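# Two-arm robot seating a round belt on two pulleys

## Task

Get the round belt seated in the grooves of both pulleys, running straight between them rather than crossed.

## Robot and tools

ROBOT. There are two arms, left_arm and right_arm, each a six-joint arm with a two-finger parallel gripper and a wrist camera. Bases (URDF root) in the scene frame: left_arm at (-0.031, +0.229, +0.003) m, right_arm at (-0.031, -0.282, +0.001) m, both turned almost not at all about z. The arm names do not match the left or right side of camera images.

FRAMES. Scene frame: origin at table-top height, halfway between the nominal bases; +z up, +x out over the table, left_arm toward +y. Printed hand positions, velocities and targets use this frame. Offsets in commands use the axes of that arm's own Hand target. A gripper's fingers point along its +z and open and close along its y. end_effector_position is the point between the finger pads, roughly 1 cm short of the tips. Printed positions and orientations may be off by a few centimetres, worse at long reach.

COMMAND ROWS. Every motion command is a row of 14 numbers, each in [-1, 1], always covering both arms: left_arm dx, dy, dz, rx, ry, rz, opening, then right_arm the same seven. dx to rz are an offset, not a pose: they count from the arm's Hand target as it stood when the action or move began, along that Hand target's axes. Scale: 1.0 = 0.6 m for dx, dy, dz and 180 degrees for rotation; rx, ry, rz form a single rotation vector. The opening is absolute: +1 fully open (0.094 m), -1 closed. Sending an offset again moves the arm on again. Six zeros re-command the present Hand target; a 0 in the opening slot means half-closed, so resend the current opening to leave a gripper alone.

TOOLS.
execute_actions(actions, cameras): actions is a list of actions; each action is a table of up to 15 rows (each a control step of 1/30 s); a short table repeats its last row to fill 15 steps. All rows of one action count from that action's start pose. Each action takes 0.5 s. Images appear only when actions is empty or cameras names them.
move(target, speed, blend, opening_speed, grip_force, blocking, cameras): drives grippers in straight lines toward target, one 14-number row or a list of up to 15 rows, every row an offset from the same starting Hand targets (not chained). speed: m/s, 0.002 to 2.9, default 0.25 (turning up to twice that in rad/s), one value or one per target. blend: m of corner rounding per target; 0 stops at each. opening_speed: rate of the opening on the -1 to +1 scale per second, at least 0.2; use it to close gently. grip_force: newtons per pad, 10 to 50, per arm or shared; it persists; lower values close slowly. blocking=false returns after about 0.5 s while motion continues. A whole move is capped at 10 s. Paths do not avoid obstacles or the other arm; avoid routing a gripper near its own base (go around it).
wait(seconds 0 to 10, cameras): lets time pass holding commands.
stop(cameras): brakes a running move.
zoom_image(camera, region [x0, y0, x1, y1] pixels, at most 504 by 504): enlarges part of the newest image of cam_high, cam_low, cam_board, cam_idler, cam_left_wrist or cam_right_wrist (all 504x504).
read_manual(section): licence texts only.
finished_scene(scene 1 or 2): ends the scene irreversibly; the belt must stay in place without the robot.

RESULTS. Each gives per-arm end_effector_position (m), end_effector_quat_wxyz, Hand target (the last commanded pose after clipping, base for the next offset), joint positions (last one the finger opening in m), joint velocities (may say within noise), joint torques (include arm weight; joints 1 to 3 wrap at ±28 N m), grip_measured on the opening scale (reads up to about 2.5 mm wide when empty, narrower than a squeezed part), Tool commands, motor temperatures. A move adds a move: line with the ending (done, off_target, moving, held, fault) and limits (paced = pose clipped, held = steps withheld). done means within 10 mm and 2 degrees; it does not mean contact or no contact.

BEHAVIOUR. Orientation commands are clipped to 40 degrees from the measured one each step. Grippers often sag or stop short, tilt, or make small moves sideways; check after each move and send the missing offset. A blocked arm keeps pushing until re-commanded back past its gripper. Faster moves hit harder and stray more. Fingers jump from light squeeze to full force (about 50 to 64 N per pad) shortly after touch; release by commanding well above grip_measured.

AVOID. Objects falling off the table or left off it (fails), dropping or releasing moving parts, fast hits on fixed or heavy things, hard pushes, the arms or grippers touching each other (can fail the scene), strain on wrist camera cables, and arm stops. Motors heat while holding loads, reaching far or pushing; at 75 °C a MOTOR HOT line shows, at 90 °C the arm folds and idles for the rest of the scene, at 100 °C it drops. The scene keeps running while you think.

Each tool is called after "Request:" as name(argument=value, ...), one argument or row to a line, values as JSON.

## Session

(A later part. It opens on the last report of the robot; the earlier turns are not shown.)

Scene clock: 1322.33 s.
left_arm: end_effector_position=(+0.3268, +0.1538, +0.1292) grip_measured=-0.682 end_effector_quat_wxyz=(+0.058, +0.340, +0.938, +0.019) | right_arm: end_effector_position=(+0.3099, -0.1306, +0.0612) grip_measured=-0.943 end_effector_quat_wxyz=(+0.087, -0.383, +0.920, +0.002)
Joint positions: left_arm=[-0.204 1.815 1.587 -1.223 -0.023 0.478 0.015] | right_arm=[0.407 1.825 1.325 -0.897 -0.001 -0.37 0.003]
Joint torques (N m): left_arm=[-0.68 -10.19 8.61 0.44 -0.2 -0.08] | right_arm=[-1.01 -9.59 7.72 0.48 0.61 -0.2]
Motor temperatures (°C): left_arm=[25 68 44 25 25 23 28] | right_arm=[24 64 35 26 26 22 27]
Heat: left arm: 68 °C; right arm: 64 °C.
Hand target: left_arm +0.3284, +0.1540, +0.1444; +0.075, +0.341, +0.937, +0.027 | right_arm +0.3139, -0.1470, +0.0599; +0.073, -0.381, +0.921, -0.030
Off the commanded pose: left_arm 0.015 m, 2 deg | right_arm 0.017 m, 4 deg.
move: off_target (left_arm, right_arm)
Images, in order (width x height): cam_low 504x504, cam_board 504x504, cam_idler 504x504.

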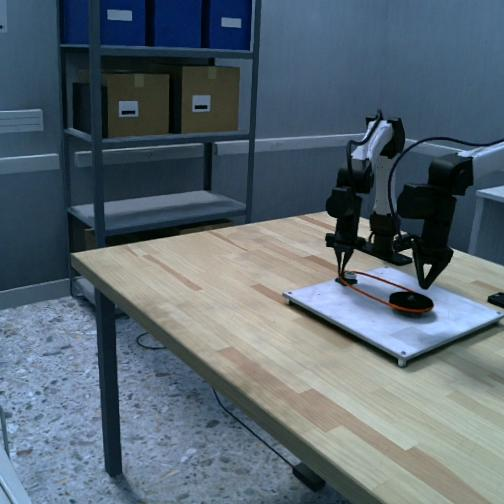

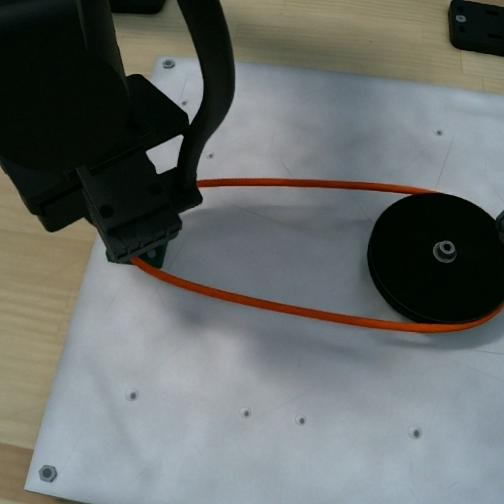

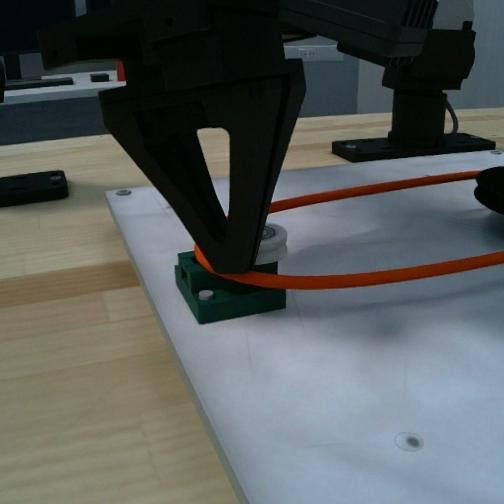

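Request:
move(
  target=[0,0,0,0,0,0,-0.68,-0.028,0.0095,0,0,0,-0.17,-1],
  speed=0.06,
  cameras=["cam_board","cam_idler","cam_low","cam_right_wrist"],
)

Request:
zoom_image(
  camera="cam_idler",
  region=[130, 150, 330, 330],
)

Request:
zoom_image(
  camera="cam_low",
  region=[320, 250, 400, 310],
)

Scene clock: 1338.93 s.
left_arm: end_effector_position=(+0.3268, +0.1538, +0.1292) grip_measured=-0.682 end_effector_quat_wxyz=(+0.058, +0.340, +0.938, +0.019) | right_arm: end_effector_position=(+0.3203, -0.1189, +0.0594) grip_measured=-0.944 end_effector_quat_wxyz=(+0.084, -0.607, +0.790, -0.023)
Joint positions: left_arm=[-0.204 1.815 1.587 -1.223 -0.023 0.478 0.015] | right_arm=[0.428 1.88 1.389 -0.906 0.01 -0.871 0.003]
Joint torques (N m): left_arm=[-0.64 -10.19 8.55 0.45 -0.18 -0.08] | right_arm=[-0.36 -11 8.5 0.35 0.57 -0.21]
Motor temperatures (°C): left_arm=[25 69 45 25 25 23 28] | right_arm=[24 62 36 26 26 22 27]
Heat: left arm: 69 °C; right arm: 62 °C.
Hand target: left_arm +0.3284, +0.1540, +0.1444; +0.075, +0.341, +0.937, +0.027 | right_arm +0.3216, -0.1310, +0.0611; +0.063, -0.611, +0.788, -0.049
Off the commanded pose: left_arm 0.015 m, 2 deg | right_arm 0.012 m, 4 deg.
move: off_target (left_arm, right_arm)
Images, in order (width x height): cam_low 504x504, cam_board 504x504, cam_idler 504x504, cam_right_wrist 504x504.

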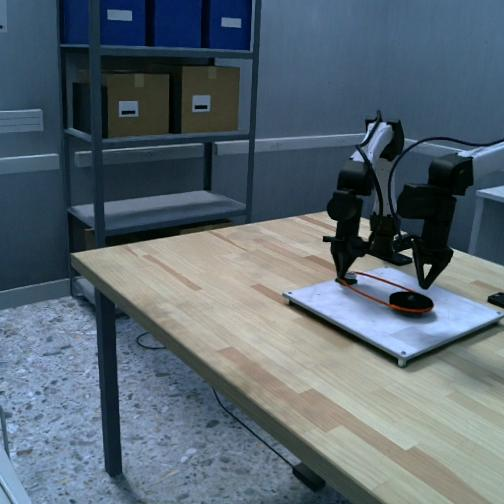

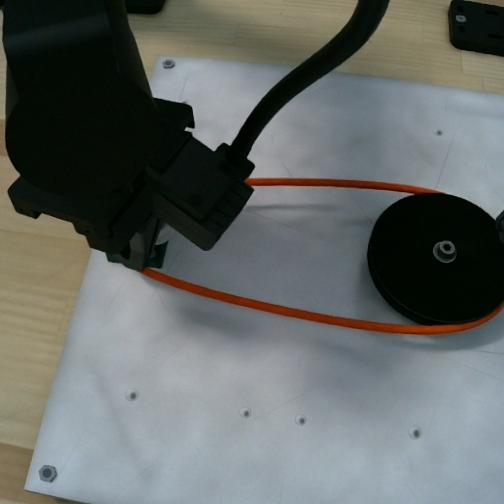

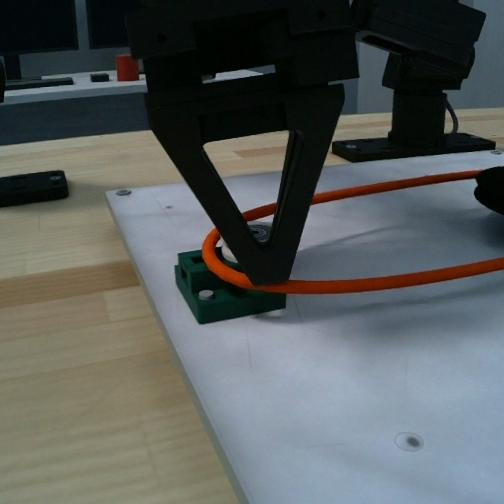

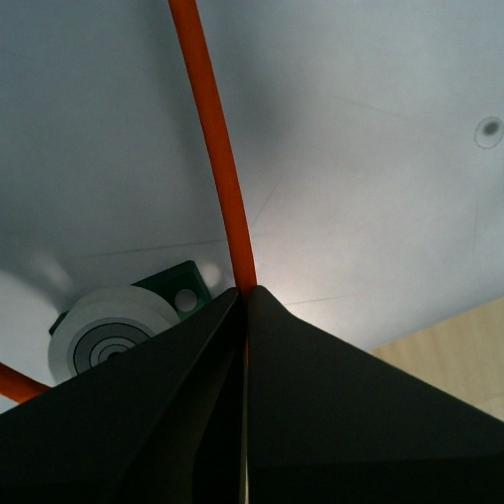

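Scaled by 2.520 from the camera's 504x504 image, which has a finer 720x720 frame.

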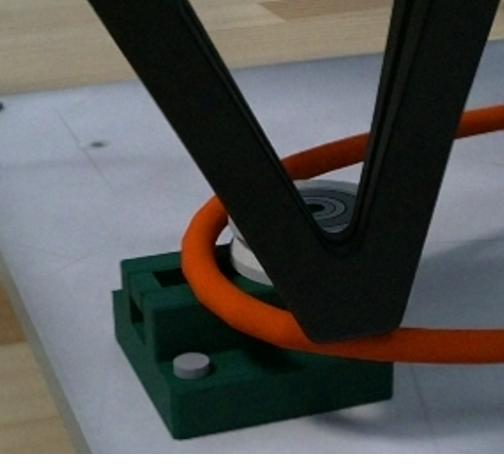

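Scaled by 6.300 from the camera's 504x504 image, which has a finer 720x720 frame.

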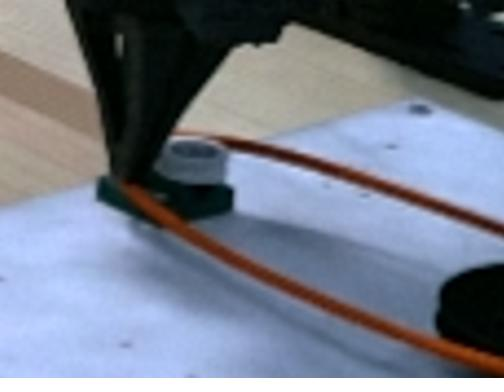

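Request:
move(
  target=[0,0,0,0,0,0,-0.68,-0.018,0,-0.004,0,0,-0.03,-1],
  speed=0.04,
  cameras=["cam_board","cam_idler","cam_low","cam_high"],
)

Request:
zoom_image(
  camera="cam_idler",
  region=[130, 150, 330, 330],
)

Request:
zoom_image(
  camera="cam_low",
  region=[320, 250, 400, 310],
)

Scene clock: 1360.13 s.
left_arm: end_effector_position=(+0.3268, +0.1538, +0.1292) grip_measured=-0.682 end_effector_quat_wxyz=(+0.058, +0.340, +0.938, +0.019) | right_arm: end_effector_position=(+0.3221, -0.1123, +0.0613) grip_measured=-0.944 end_effector_quat_wxyz=(+0.076, -0.642, +0.762, -0.032)
Joint positions: left_arm=[-0.204 1.815 1.587 -1.223 -0.023 0.478 0.015] | right_arm=[0.449 1.903 1.429 -0.933 0.026 -0.943 0.003]
Joint torques (N m): left_arm=[-0.62 -10.22 8.53 0.43 -0.2 -0.08] | right_arm=[-0.14 -11.08 8.46 0.42 0.48 -0.24]
Motor temperatures (°C): left_arm=[25 70 45 25 25 23 27] | right_arm=[24 64 36 25 26 22 27]
Heat: left arm: 70 °C; right arm: 64 °C.
Hand target: left_arm +0.3284, +0.1540, +0.1444; +0.075, +0.341, +0.937, +0.027 | right_arm +0.3239, -0.1206, +0.0638; +0.060, -0.647, +0.758, -0.052
Off the commanded pose: left_arm 0.015 m, 2 deg | right_arm 0.009 m, 3 deg.
move: off_target (left_arm, right_arm)
Images, in order (width x height): cam_high 504x504, cam_low 504x504, cam_board 504x504, cam_idler 504x504.

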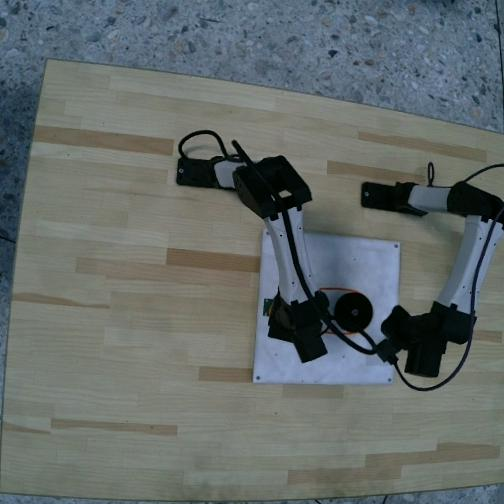

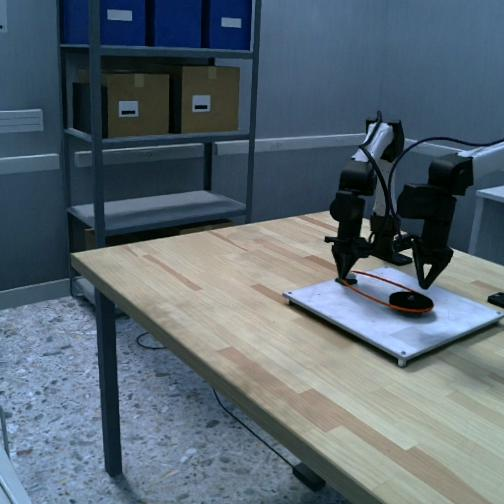

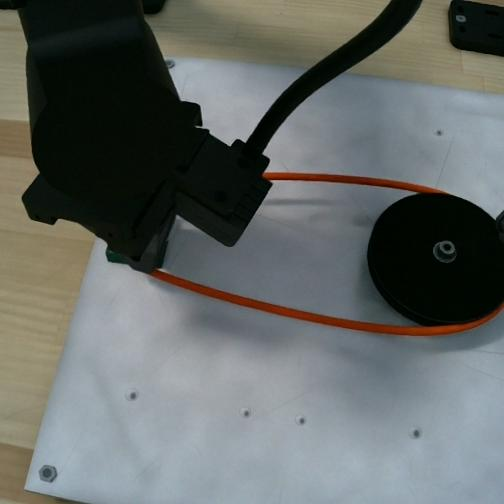

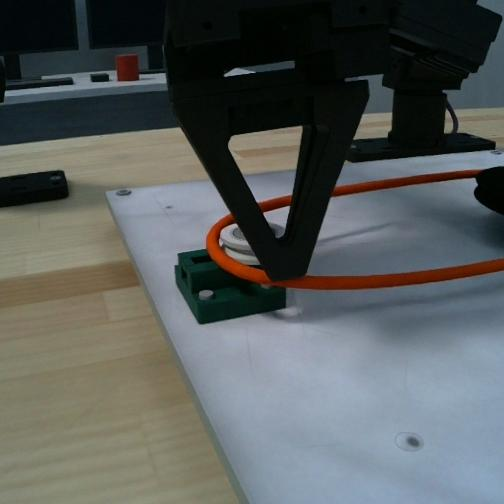

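Scaled by 2.520 from the camera's 504x504 image, which has a finer 720x720 frame.

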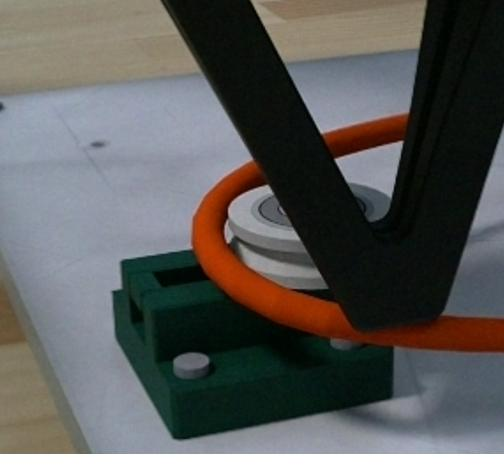

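Scaled by 6.300 from the camera's 504x504 image, which has a finer 720x720 frame.

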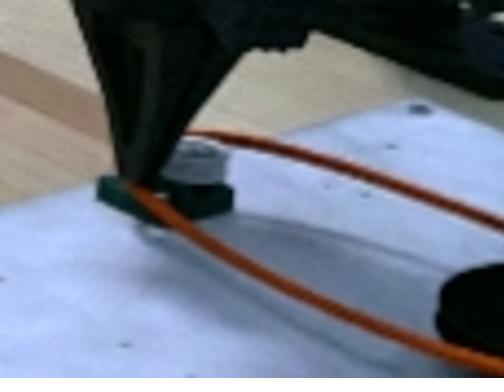

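Request:
move(
  target=[0,0,0,0,0,0,-0.68,0,0,0,0,-0.1,0,-1],
  speed=0.1,
  cameras=["cam_board","cam_idler","cam_low"],
)

Request:
zoom_image(
  camera="cam_idler",
  region=[130, 150, 330, 330],
)

Request:
zoom_image(
  camera="cam_low",
  region=[320, 250, 400, 310],
)

Scene clock: 1373.03 s.
left_arm: end_effector_position=(+0.3268, +0.1538, +0.1292) grip_measured=-0.682 end_effector_quat_wxyz=(+0.058, +0.340, +0.938, +0.019) | right_arm: end_effector_position=(+0.3224, -0.1120, +0.0583) grip_measured=-0.946 end_effector_quat_wxyz=(+0.173, -0.647, +0.740, +0.064)
Joint positions: left_arm=[-0.204 1.815 1.587 -1.223 -0.023 0.478 0.015] | right_arm=[0.331 1.812 1.252 -0.729 -0.243 -1.06 0.003]
Joint torques (N m): left_arm=[-0.64 -10.21 8.51 0.43 -0.19 -0.1] | right_arm=[-1.09 -13.72 5.01 0.85 0 -0.22]
Motor temperatures (°C): left_arm=[25 71 46 25 25 23 27] | right_arm=[24 64 37 25 26 22 27]
Heat: left arm: 71 °C; right arm: 64 °C.
Hand target: left_arm +0.3284, +0.1540, +0.1444; +0.075, +0.341, +0.937, +0.027 | right_arm +0.3239, -0.1205, +0.0639; +0.178, -0.647, +0.739, +0.050
Off the commanded pose: left_arm 0.015 m, 2 deg | right_arm 0.010 m, 2 deg.
move: off_target (left_arm)
Images, in order (width x height): cam_low 504x504, cam_board 504x504, cam_idler 504x504.

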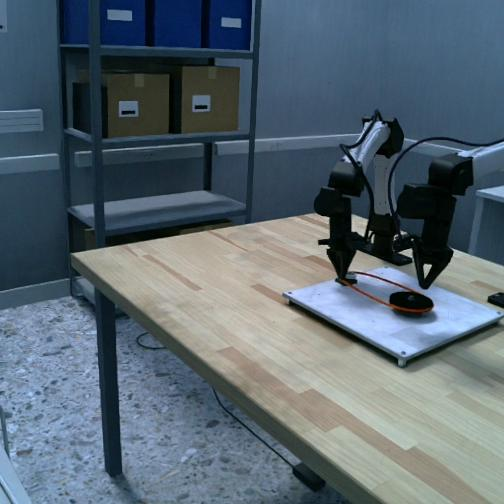

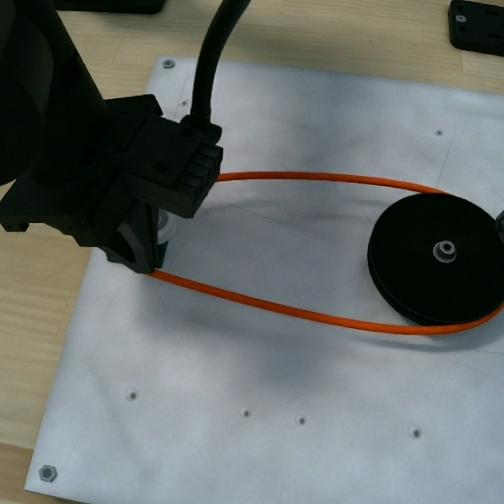

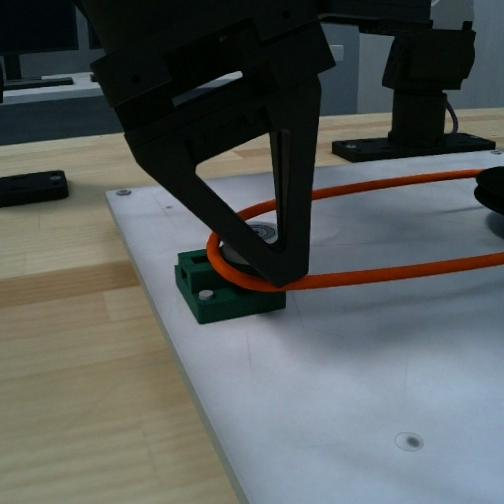

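Scaled by 2.520 from the camera's 504x504 image, which has a finer 720x720 frame.

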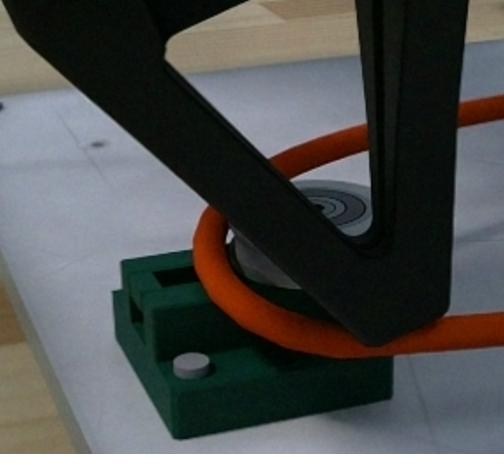

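Scaled by 6.300 from the camera's 504x504 image, which has a finer 720x720 frame.

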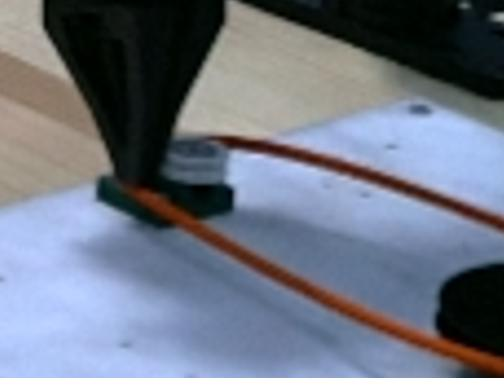

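Request:
move(
  target=[0,0,0,0,0,0,-0.68,0,0,-0.005,0.06,-0.06,0,-1],
  speed=0.1,
  cameras=["cam_board","cam_idler","cam_low"],
)

Request:
zoom_image(
  camera="cam_idler",
  region=[130, 150, 330, 330],
)

Request:
zoom_image(
  camera="cam_low",
  region=[320, 250, 400, 310],
)

Scene clock: 1388.33 s.
left_arm: end_effector_position=(+0.3268, +0.1538, +0.1292) grip_measured=-0.682 end_effector_quat_wxyz=(+0.058, +0.340, +0.938, +0.019) | right_arm: end_effector_position=(+0.3211, -0.1135, +0.0626) grip_measured=-0.948 end_effector_quat_wxyz=(+0.302, -0.627, +0.716, +0.053)
Joint positions: left_arm=[-0.204 1.815 1.587 -1.223 -0.023 0.478 0.015] | right_arm=[0.29 1.638 0.943 -0.34 -0.332 -1.046 0.002]
Joint torques (N m): left_arm=[-0.62 -10.13 8.55 0.44 -0.18 -0.1] | right_arm=[-1.13 -11.52 5.11 1.29 -0.11 -0.03]
Motor temperatures (°C): left_arm=[25 71 46 24 25 23 27] | right_arm=[24 68 36 26 26 22 27]
Heat: left arm: 71 °C; right arm: 68 °C.
Hand target: left_arm +0.3284, +0.1540, +0.1444; +0.075, +0.341, +0.937, +0.027 | right_arm +0.3232, -0.1214, +0.0667; +0.307, -0.620, +0.721, +0.041
Off the commanded pose: left_arm 0.015 m, 2 deg | right_arm 0.009 m, 2 deg.
move: off_target (left_arm)
Images, in order (width x height): cam_low 504x504, cam_board 504x504, cam_idler 504x504.

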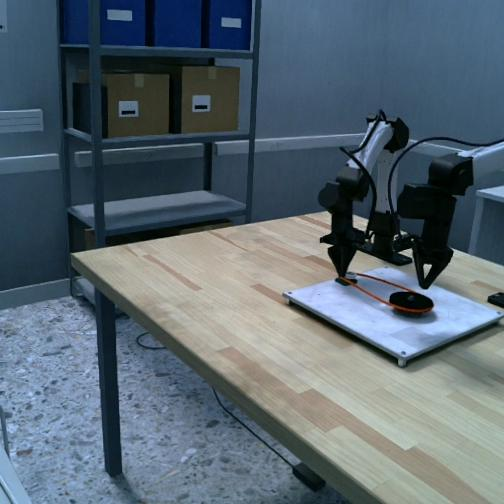

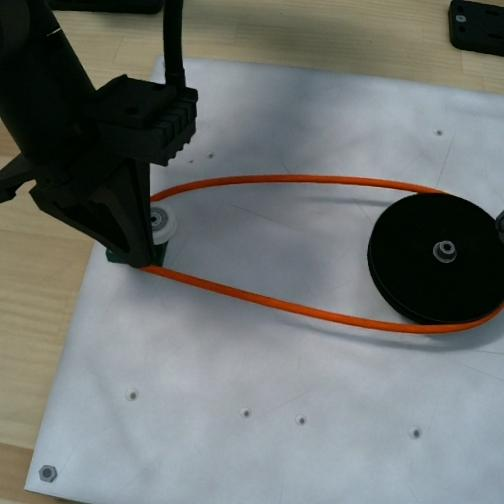

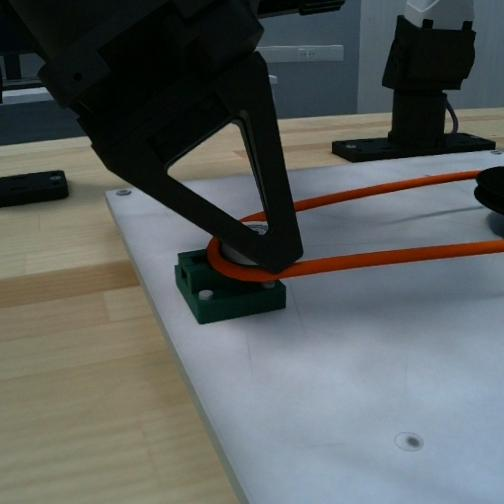

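Scaled by 2.520 from the camera's 504x504 image, which has a finer 720x720 frame.

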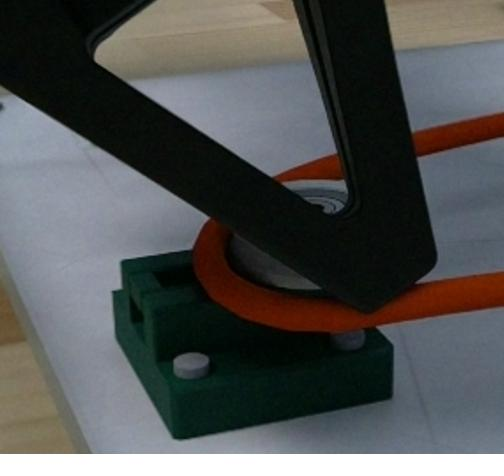

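Scaled by 6.300 from the camera's 504x504 image, which has a finer 720x720 frame.

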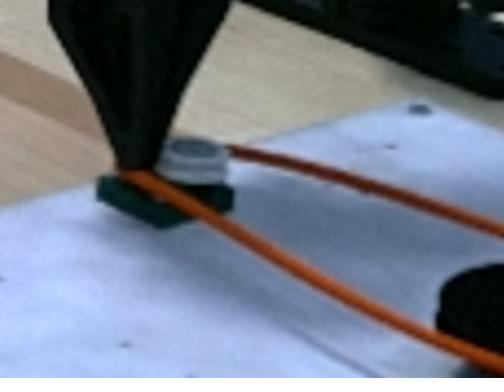

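Request:
move(
  target=[0,0,0,0,0,0,-0.68,-0.029,0.012,0.0127,0,0,0,-1],
  speed=0.04,
  cameras=["cam_board","cam_idler","cam_low"],
)

Request:
zoom_image(
  camera="cam_idler",
  region=[130, 150, 330, 330],
)

Request:
zoom_image(
  camera="cam_board",
  region=[80, 140, 240, 300],
)

Request:
zoom_image(
  camera="cam_low",
  region=[320, 250, 400, 310],
)

Scene clock: 1408.10 s.
left_arm: end_effector_position=(+0.3268, +0.1538, +0.1292) grip_measured=-0.682 end_effector_quat_wxyz=(+0.058, +0.340, +0.938, +0.019) | right_arm: end_effector_position=(+0.3193, -0.1010, +0.0633) grip_measured=-0.949 end_effector_quat_wxyz=(+0.302, -0.622, +0.721, +0.049)
Joint positions: left_arm=[-0.204 1.815 1.587 -1.223 -0.023 0.478 0.015] | right_arm=[0.337 1.638 0.943 -0.321 -0.296 -0.991 0.002]
Joint torques (N m): left_arm=[-0.58 -10.19 8.53 0.45 -0.19 -0.09] | right_arm=[0.53 -10.39 6.05 1.35 -0.04 0.01]
Motor temperatures (°C): left_arm=[25 72 46 24 24 23 27] | right_arm=[24 66 36 28 26 22 27]
Heat: left arm: 72 °C; right arm: 66 °C.
Hand target: left_arm +0.3284, +0.1540, +0.1444; +0.075, +0.341, +0.937, +0.027 | right_arm +0.3204, -0.1014, +0.0668; +0.307, -0.620, +0.721, +0.041
Off the commanded pose: left_arm 0.015 m, 2 deg | right_arm 0.004 m, 1 deg.
move: off_target (left_arm)
Images, in order (width x height): cam_low 504x504, cam_board 504x504, cam_idler 504x504.

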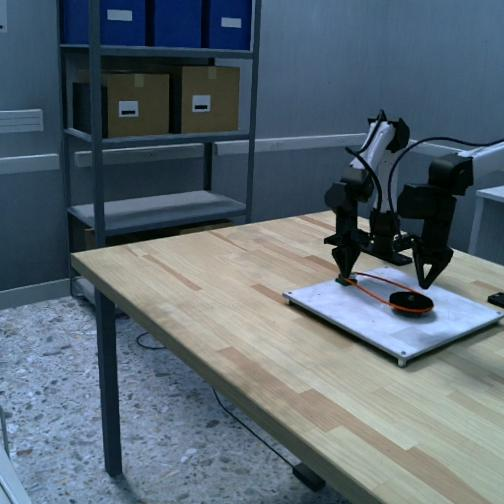

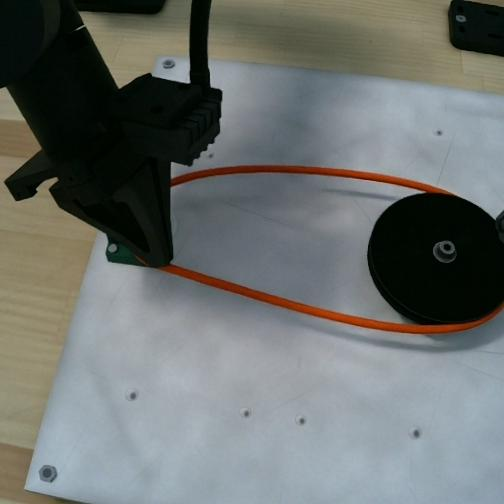

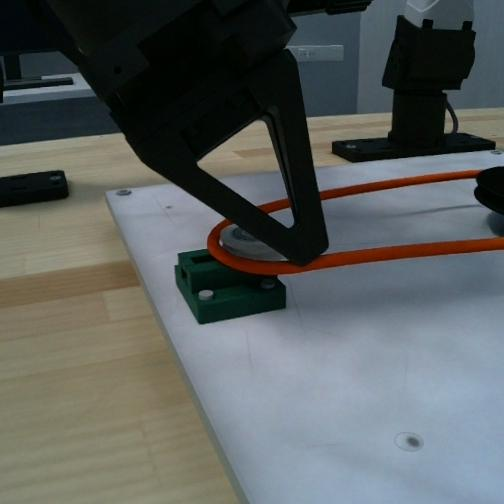

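Scaled by 2.520 from the camera's 504x504 image, which has a finer 720x720 frame.

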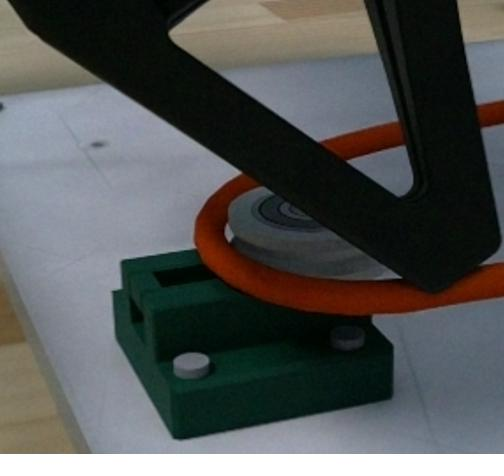

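Scaled by 3.150 from the camera's 504x504 image, which has a finer 720x720 frame.

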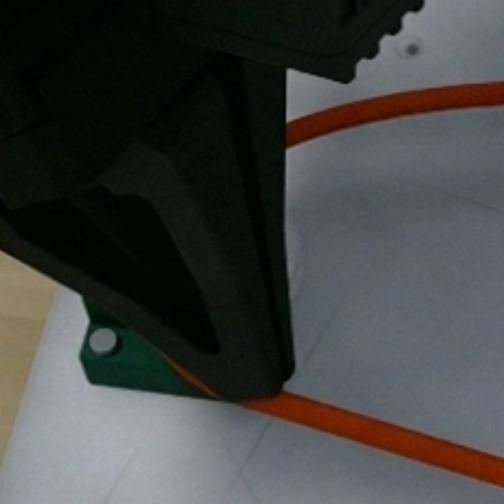

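Scaled by 6.300 from the camera's 504x504 image, which has a finer 720x720 frame.

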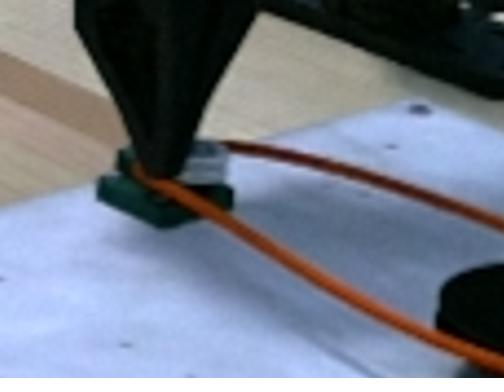

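Request:
move(
  target=[0,0,0,0,0,0,-0.68,-0.002,-0.023,0.008,0.06,-0.03,0,-1],
  speed=0.04,
  cameras=["cam_board","cam_idler","cam_low"],
)

Request:
zoom_image(
  camera="cam_idler",
  region=[130, 150, 330, 330],
)

Request:
zoom_image(
  camera="cam_board",
  region=[80, 140, 240, 300],
)

Request:
zoom_image(
  camera="cam_low",
  region=[320, 250, 400, 310],
)

Scene clock: 1421.50 s.
left_arm: end_effector_position=(+0.3268, +0.1538, +0.1292) grip_measured=-0.682 end_effector_quat_wxyz=(+0.058, +0.340, +0.938, +0.019) | right_arm: end_effector_position=(+0.3314, -0.0992, +0.0601) grip_measured=-0.957 end_effector_quat_wxyz=(+0.385, -0.592, +0.707, +0.017)
Joint positions: left_arm=[-0.204 1.815 1.587 -1.223 -0.023 0.478 0.015] | right_arm=[0.34 1.608 0.769 0.02 -0.274 -0.934 0.002]
Joint torques (N m): left_arm=[-0.62 -10.15 8.54 0.45 -0.19 -0.09] | right_arm=[0.28 -10.89 5.31 1.78 0.09 0.02]
Motor temperatures (°C): left_arm=[25 72 46 24 24 23 27] | right_arm=[24 64 36 28 26 22 27]
Heat: left arm: 72 °C; right arm: 64 °C.
Hand target: left_arm +0.3284, +0.1540, +0.1444; +0.075, +0.341, +0.937, +0.027 | right_arm +0.3350, -0.1014, +0.0679; +0.397, -0.586, +0.706, +0.002
Off the commanded pose: left_arm 0.015 m, 2 deg | right_arm 0.009 m, 2 deg.
move: off_target (left_arm)
Images, in order (width x height): cam_low 504x504, cam_board 504x504, cam_idler 504x504.

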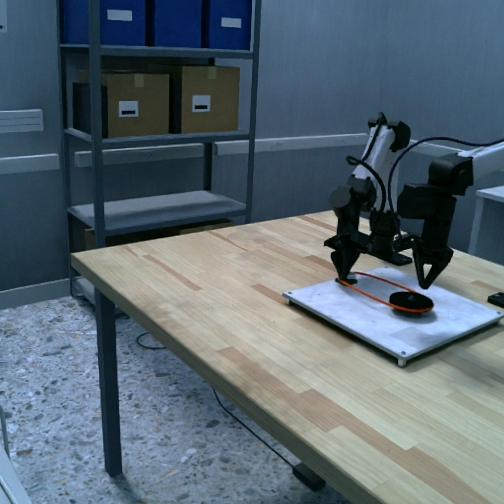

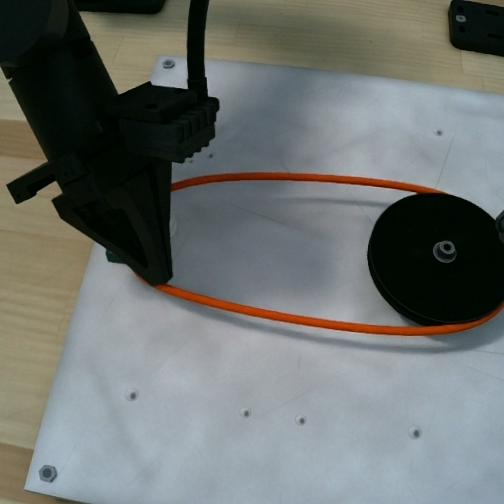

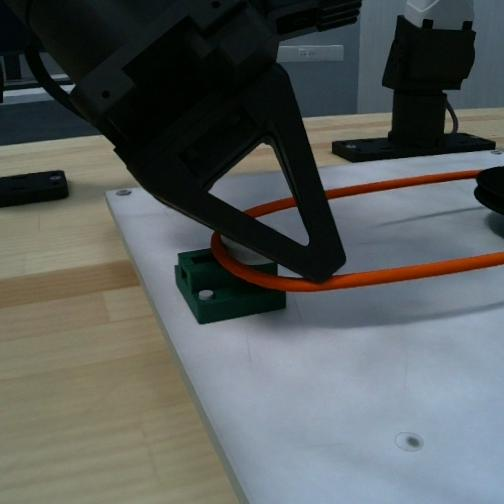

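Scaled by 2.520 from the camera's 504x504 image, which has a finer 720x720 frame.

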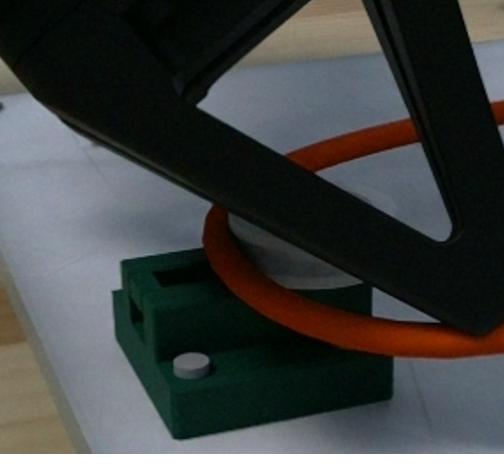

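Scaled by 3.150 from the camera's 504x504 image, which has a finer 720x720 frame.

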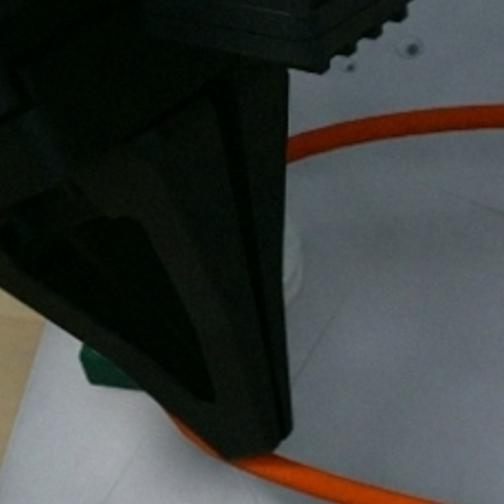

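Scaled by 6.300 from the camera's 504x504 image, which has a finer 720x720 frame.

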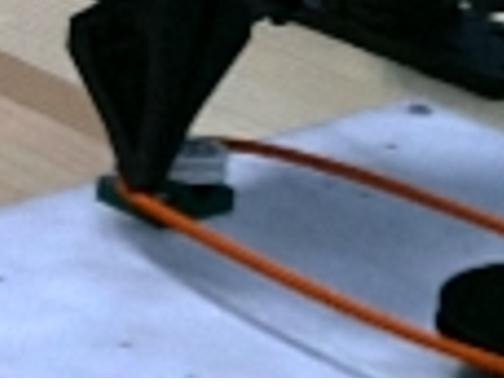

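Request:
move(
  target=[0,0,0,0,0,0,-0.68,0.028,0,-0.0235,0,0,0,-1],
  speed=0.05,
  cameras=["cam_board","cam_idler","cam_low"],
)

Request:
zoom_image(
  camera="cam_idler",
  region=[130, 150, 330, 330],
)

Request:
zoom_image(
  camera="cam_board",
  region=[80, 140, 240, 300],
)

Request:
zoom_image(
  camera="cam_low",
  region=[320, 250, 400, 310],
)

Scene clock: 1445.30 s.
left_arm: end_effector_position=(+0.3268, +0.1538, +0.1292) grip_measured=-0.682 end_effector_quat_wxyz=(+0.058, +0.340, +0.938, +0.019) | right_arm: end_effector_position=(+0.3277, -0.1207, +0.0614) grip_measured=-0.988 end_effector_quat_wxyz=(+0.388, -0.586, +0.711, +0.006)
Joint positions: left_arm=[-0.204 1.815 1.587 -1.223 -0.023 0.478 0.015] | right_arm=[0.286 1.558 0.72 0.022 -0.287 -0.966 0.001]
Joint torques (N m): left_arm=[-0.66 -10.24 8.57 0.44 -0.19 -0.1] | right_arm=[-0.09 -10.54 5.5 1.6 -0.23 -0.11]
Motor temperatures (°C): left_arm=[25 72 47 24 24 23 27] | right_arm=[24 61 35 31 26 22 27]
Heat: left arm: 72 °C; right arm: 61 °C.
Hand target: left_arm +0.3284, +0.1540, +0.1444; +0.075, +0.341, +0.937, +0.027 | right_arm +0.3271, -0.1218, +0.0682; +0.397, -0.586, +0.706, +0.002
Off the commanded pose: left_arm 0.015 m, 2 deg | right_arm 0.007 m, 1 deg.
move: off_target (left_arm)
Images, in order (width x height): cam_low 504x504, cam_board 504x504, cam_idler 504x504.

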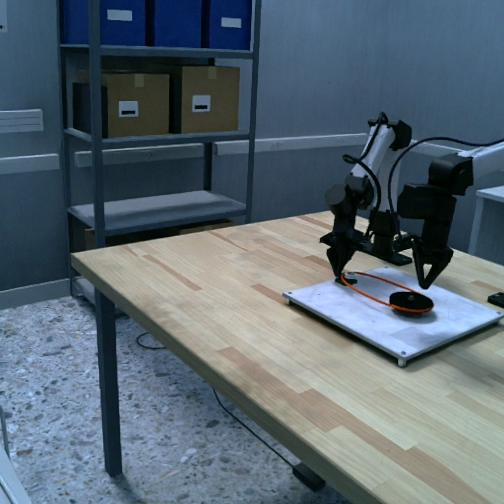

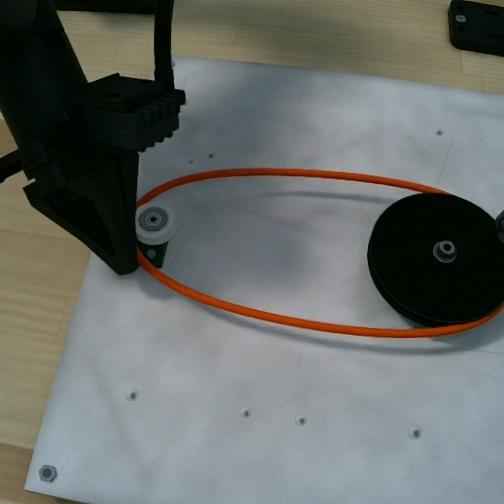

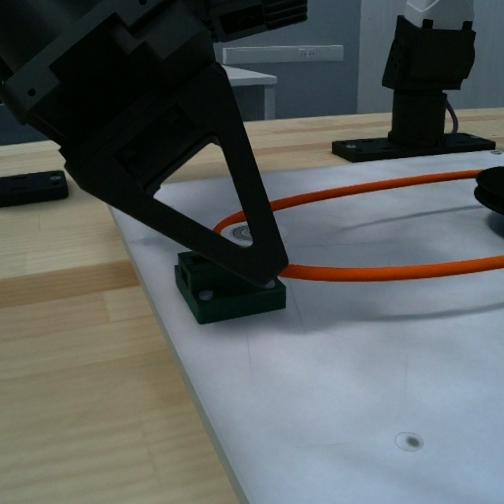

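Scaled by 2.520 from the camera's 504x504 image, which has a finer 720x720 frame.

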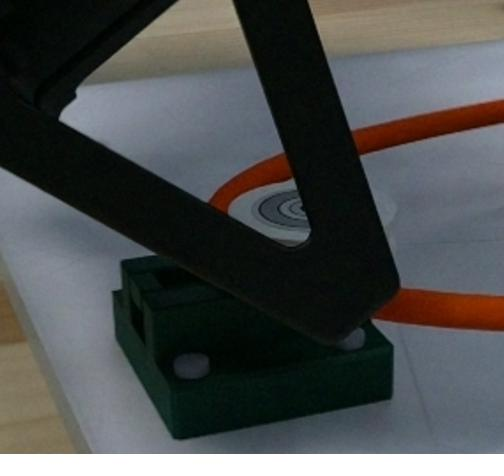

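Scaled by 3.150 from the camera's 504x504 image, which has a finer 720x720 frame.

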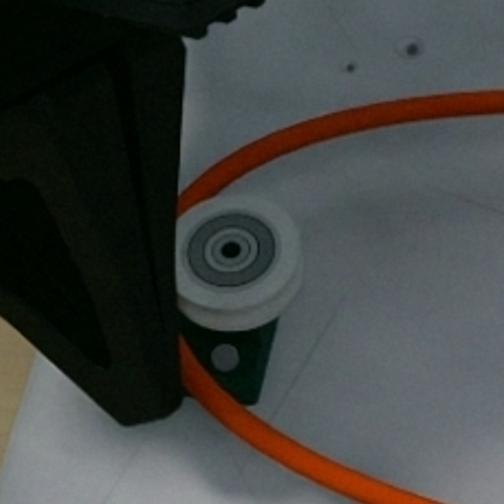

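Scaled by 6.300 from the camera's 504x504 image, which has a finer 720x720 frame.

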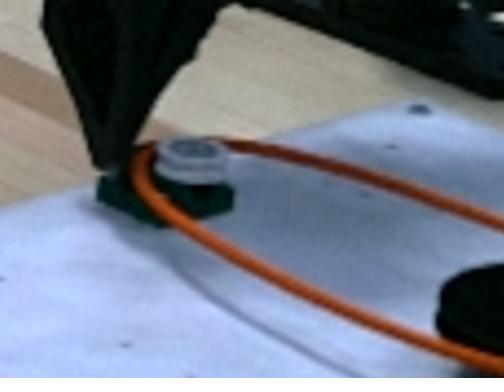

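Request:
move(
  target=[0,0,0,0,0,0,-0.68,0.05,-0.055,-0.0525,0,0,0,-1],
  speed=0.06,
  cameras=["cam_board","cam_idler","cam_low"],
)

Request:
zoom_image(
  camera="cam_idler",
  region=[130, 150, 330, 330],
)

Request:
zoom_image(
  camera="cam_board",
  region=[80, 140, 240, 300],
)

Request:
zoom_image(
  camera="cam_low",
  region=[320, 250, 400, 310],
)

Scene clock: 1458.97 s.
left_arm: end_effector_position=(+0.3268, +0.1538, +0.1292) grip_measured=-0.682 end_effector_quat_wxyz=(+0.058, +0.340, +0.938, +0.019) | right_arm: end_effector_position=(+0.3293, -0.1734, +0.0699) grip_measured=-0.988 end_effector_quat_wxyz=(+0.377, -0.585, +0.718, +0.009)
Joint positions: left_arm=[-0.204 1.815 1.587 -1.223 -0.023 0.478 0.015] | right_arm=[0.1 1.513 0.747 -0.125 -0.403 -1.112 0.001]
Joint torques (N m): left_arm=[-0.59 -10.17 8.53 0.45 -0.2 -0.08] | right_arm=[-0.38 -10.07 8.95 1.42 -0.36 -0.03]
Motor temperatures (°C): left_arm=[25 73 47 24 24 23 27] | right_arm=[24 60 35 31 26 22 27]
Heat: left arm: 73 °C; right arm: 60 °C.
Hand target: left_arm +0.3284, +0.1540, +0.1444; +0.075, +0.341, +0.937, +0.027 | right_arm +0.3370, -0.1717, +0.0880; +0.397, -0.586, +0.706, +0.002
Off the commanded pose: left_arm 0.015 m, 2 deg | right_arm 0.020 m, 3 deg.
move: off_target (left_arm, right_arm)
Images, in order (width x height): cam_low 504x504, cam_board 504x504, cam_idler 504x504.

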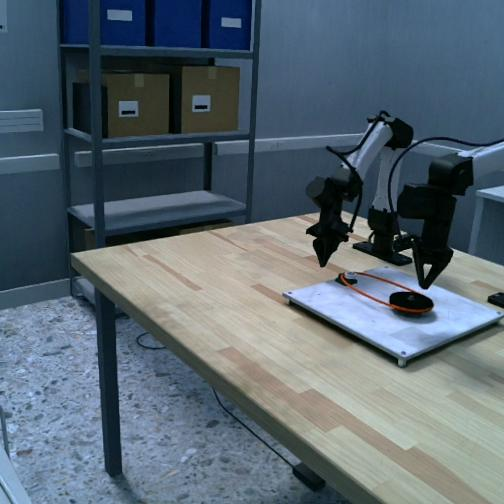

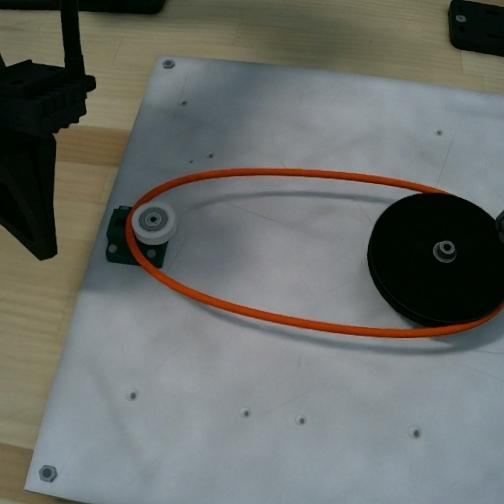

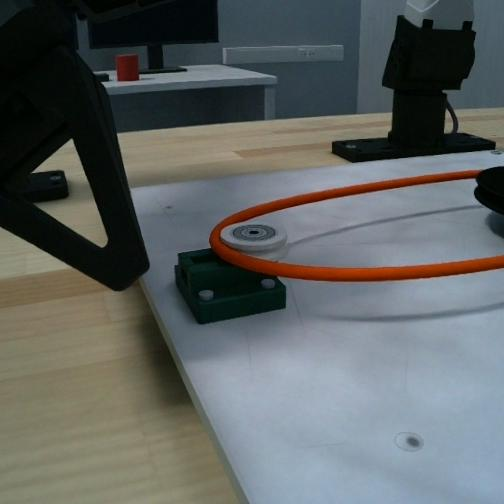

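Scaled by 2.520 from the camera's 504x504 image, which has a finer 720x720 frame.

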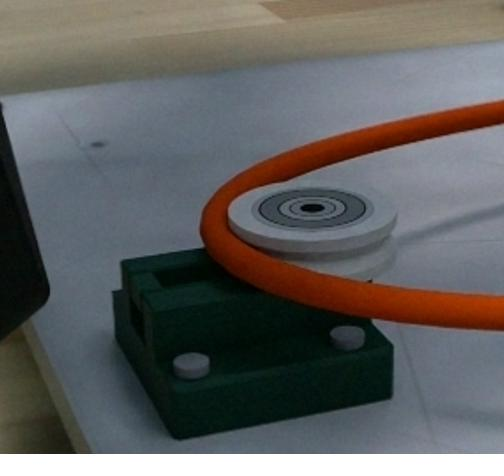

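Scaled by 3.150 from the camera's 504x504 image, which has a finer 720x720 frame.

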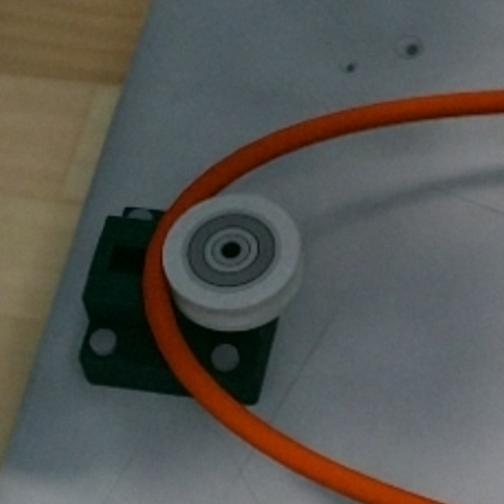

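Scaled by 6.300 from the camera's 504x504 image, which has a finer 720x720 frame.

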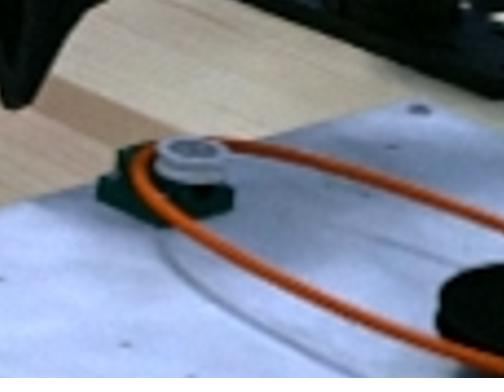

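Request:
move(
  target=[0.12,-0.10,-0.10,0,0,0,-0.68,-0.042,0.025,-0.0845,0.034,0.238,0.409,-1],
)

Scene clock: 1476.60 s.
left_arm: end_effector_position=(+0.2320, +0.1519, +0.1859) grip_measured=-0.682 end_effector_quat_wxyz=(+0.075, +0.343, +0.936, +0.022) | right_arm: end_effector_position=(+0.2917, -0.1737, +0.1242) grip_measured=-0.988 end_effector_quat_wxyz=(+0.072, -0.002, +0.997, -0.003)
Joint positions: left_arm=[-0.294 1.457 1.427 -1.388 -0.037 0.397 0.015] | right_arm=[0.341 1.704 1.437 -1.17 0.055 0.346 0.001]
Joint torques (N m): left_arm=[-0.75 -6.69 5.81 0.51 -0.21 -0.19] | right_arm=[0.59 -9.16 9.09 0.58 0.02 0.07]
Motor temperatures (°C): left_arm=[25 71 47 24 24 23 26] | right_arm=[24 58 37 31 26 22 27]
Heat: left arm: 71 °C; right arm: 58 °C.
Hand target: left_arm +0.2263, +0.1544, +0.1888; +0.075, +0.341, +0.937, +0.027 | right_arm +0.2961, -0.1700, +0.1300; +0.079, +0.001, +0.997, +0.000
Off the commanded pose: left_arm 0.007 m, 1 deg | right_arm 0.008 m, 1 deg.
move: done

Request:
move(
  target=[
    [0,0,0,0,0,0,-0.68,0,0.153,0,0,0,0,-1],
    [0,0,0,0,0,0,-0.68,0.019,0.153,0.117,0,0,0,-1],
  ],
  speed=[0.2,0.1],
  cameras=["cam_board","cam_idler","cam_low"],
)

Request:
zoom_image(
  camera="cam_idler",
  region=[130, 150, 330, 330],
)

Scene clock: 1487.77 s.
left_arm: end_effector_position=(+0.2320, +0.1519, +0.1859) grip_measured=-0.682 end_effector_quat_wxyz=(+0.075, +0.343, +0.936, +0.022) | right_arm: end_effector_position=(+0.2931, -0.0777, +0.0606) grip_measured=-0.988 end_effector_quat_wxyz=(+0.072, -0.004, +0.997, +0.002)
Joint positions: left_arm=[-0.294 1.457 1.427 -1.388 -0.037 0.397 0.015] | right_arm=[0.586 1.908 1.437 -0.979 0.076 0.585 0.001]
Joint torques (N m): left_arm=[-0.76 -6.74 5.75 0.5 -0.21 -0.19] | right_arm=[0.1 -11.75 5.52 0.8 0.19 0]
Motor temperatures (°C): left_arm=[25 66 45 24 24 23 26] | right_arm=[24 58 37 30 26 22 26]
Heat: left arm: 66 °C; right arm: 58 °C.
Hand target: left_arm +0.2263, +0.1544, +0.1888; +0.075, +0.341, +0.937, +0.027 | right_arm +0.2961, -0.0782, +0.0590; +0.079, +0.001, +0.997, +0.000
Off the commanded pose: left_arm 0.007 m, 1 deg | right_arm 0.003 m, 1 deg.
move: done
Images, in order (width x height): cam_low 504x504, cam_board 504x504, cam_idler 504x504.

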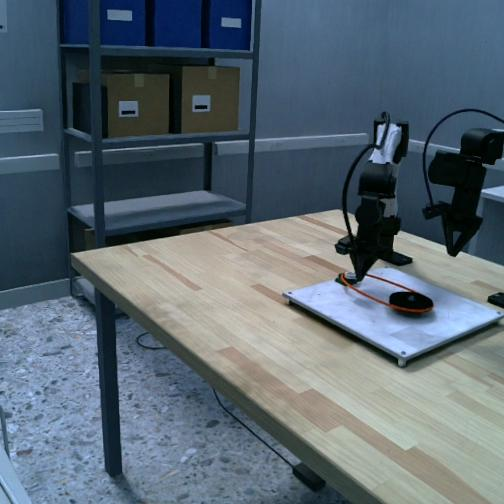

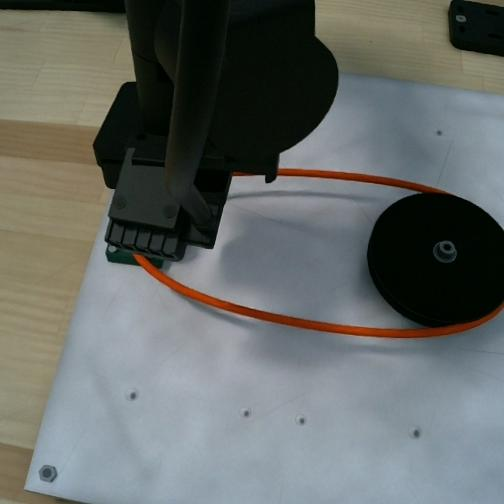

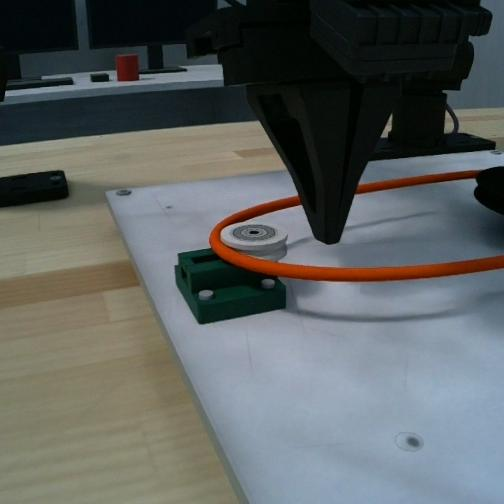

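Scaled by 2.520 from the camera's 504x504 image, which has a finer 720x720 frame.

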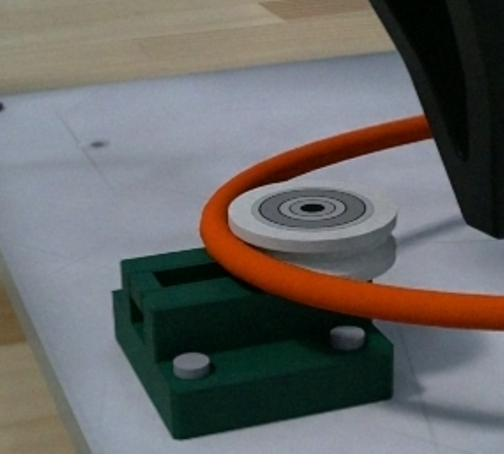

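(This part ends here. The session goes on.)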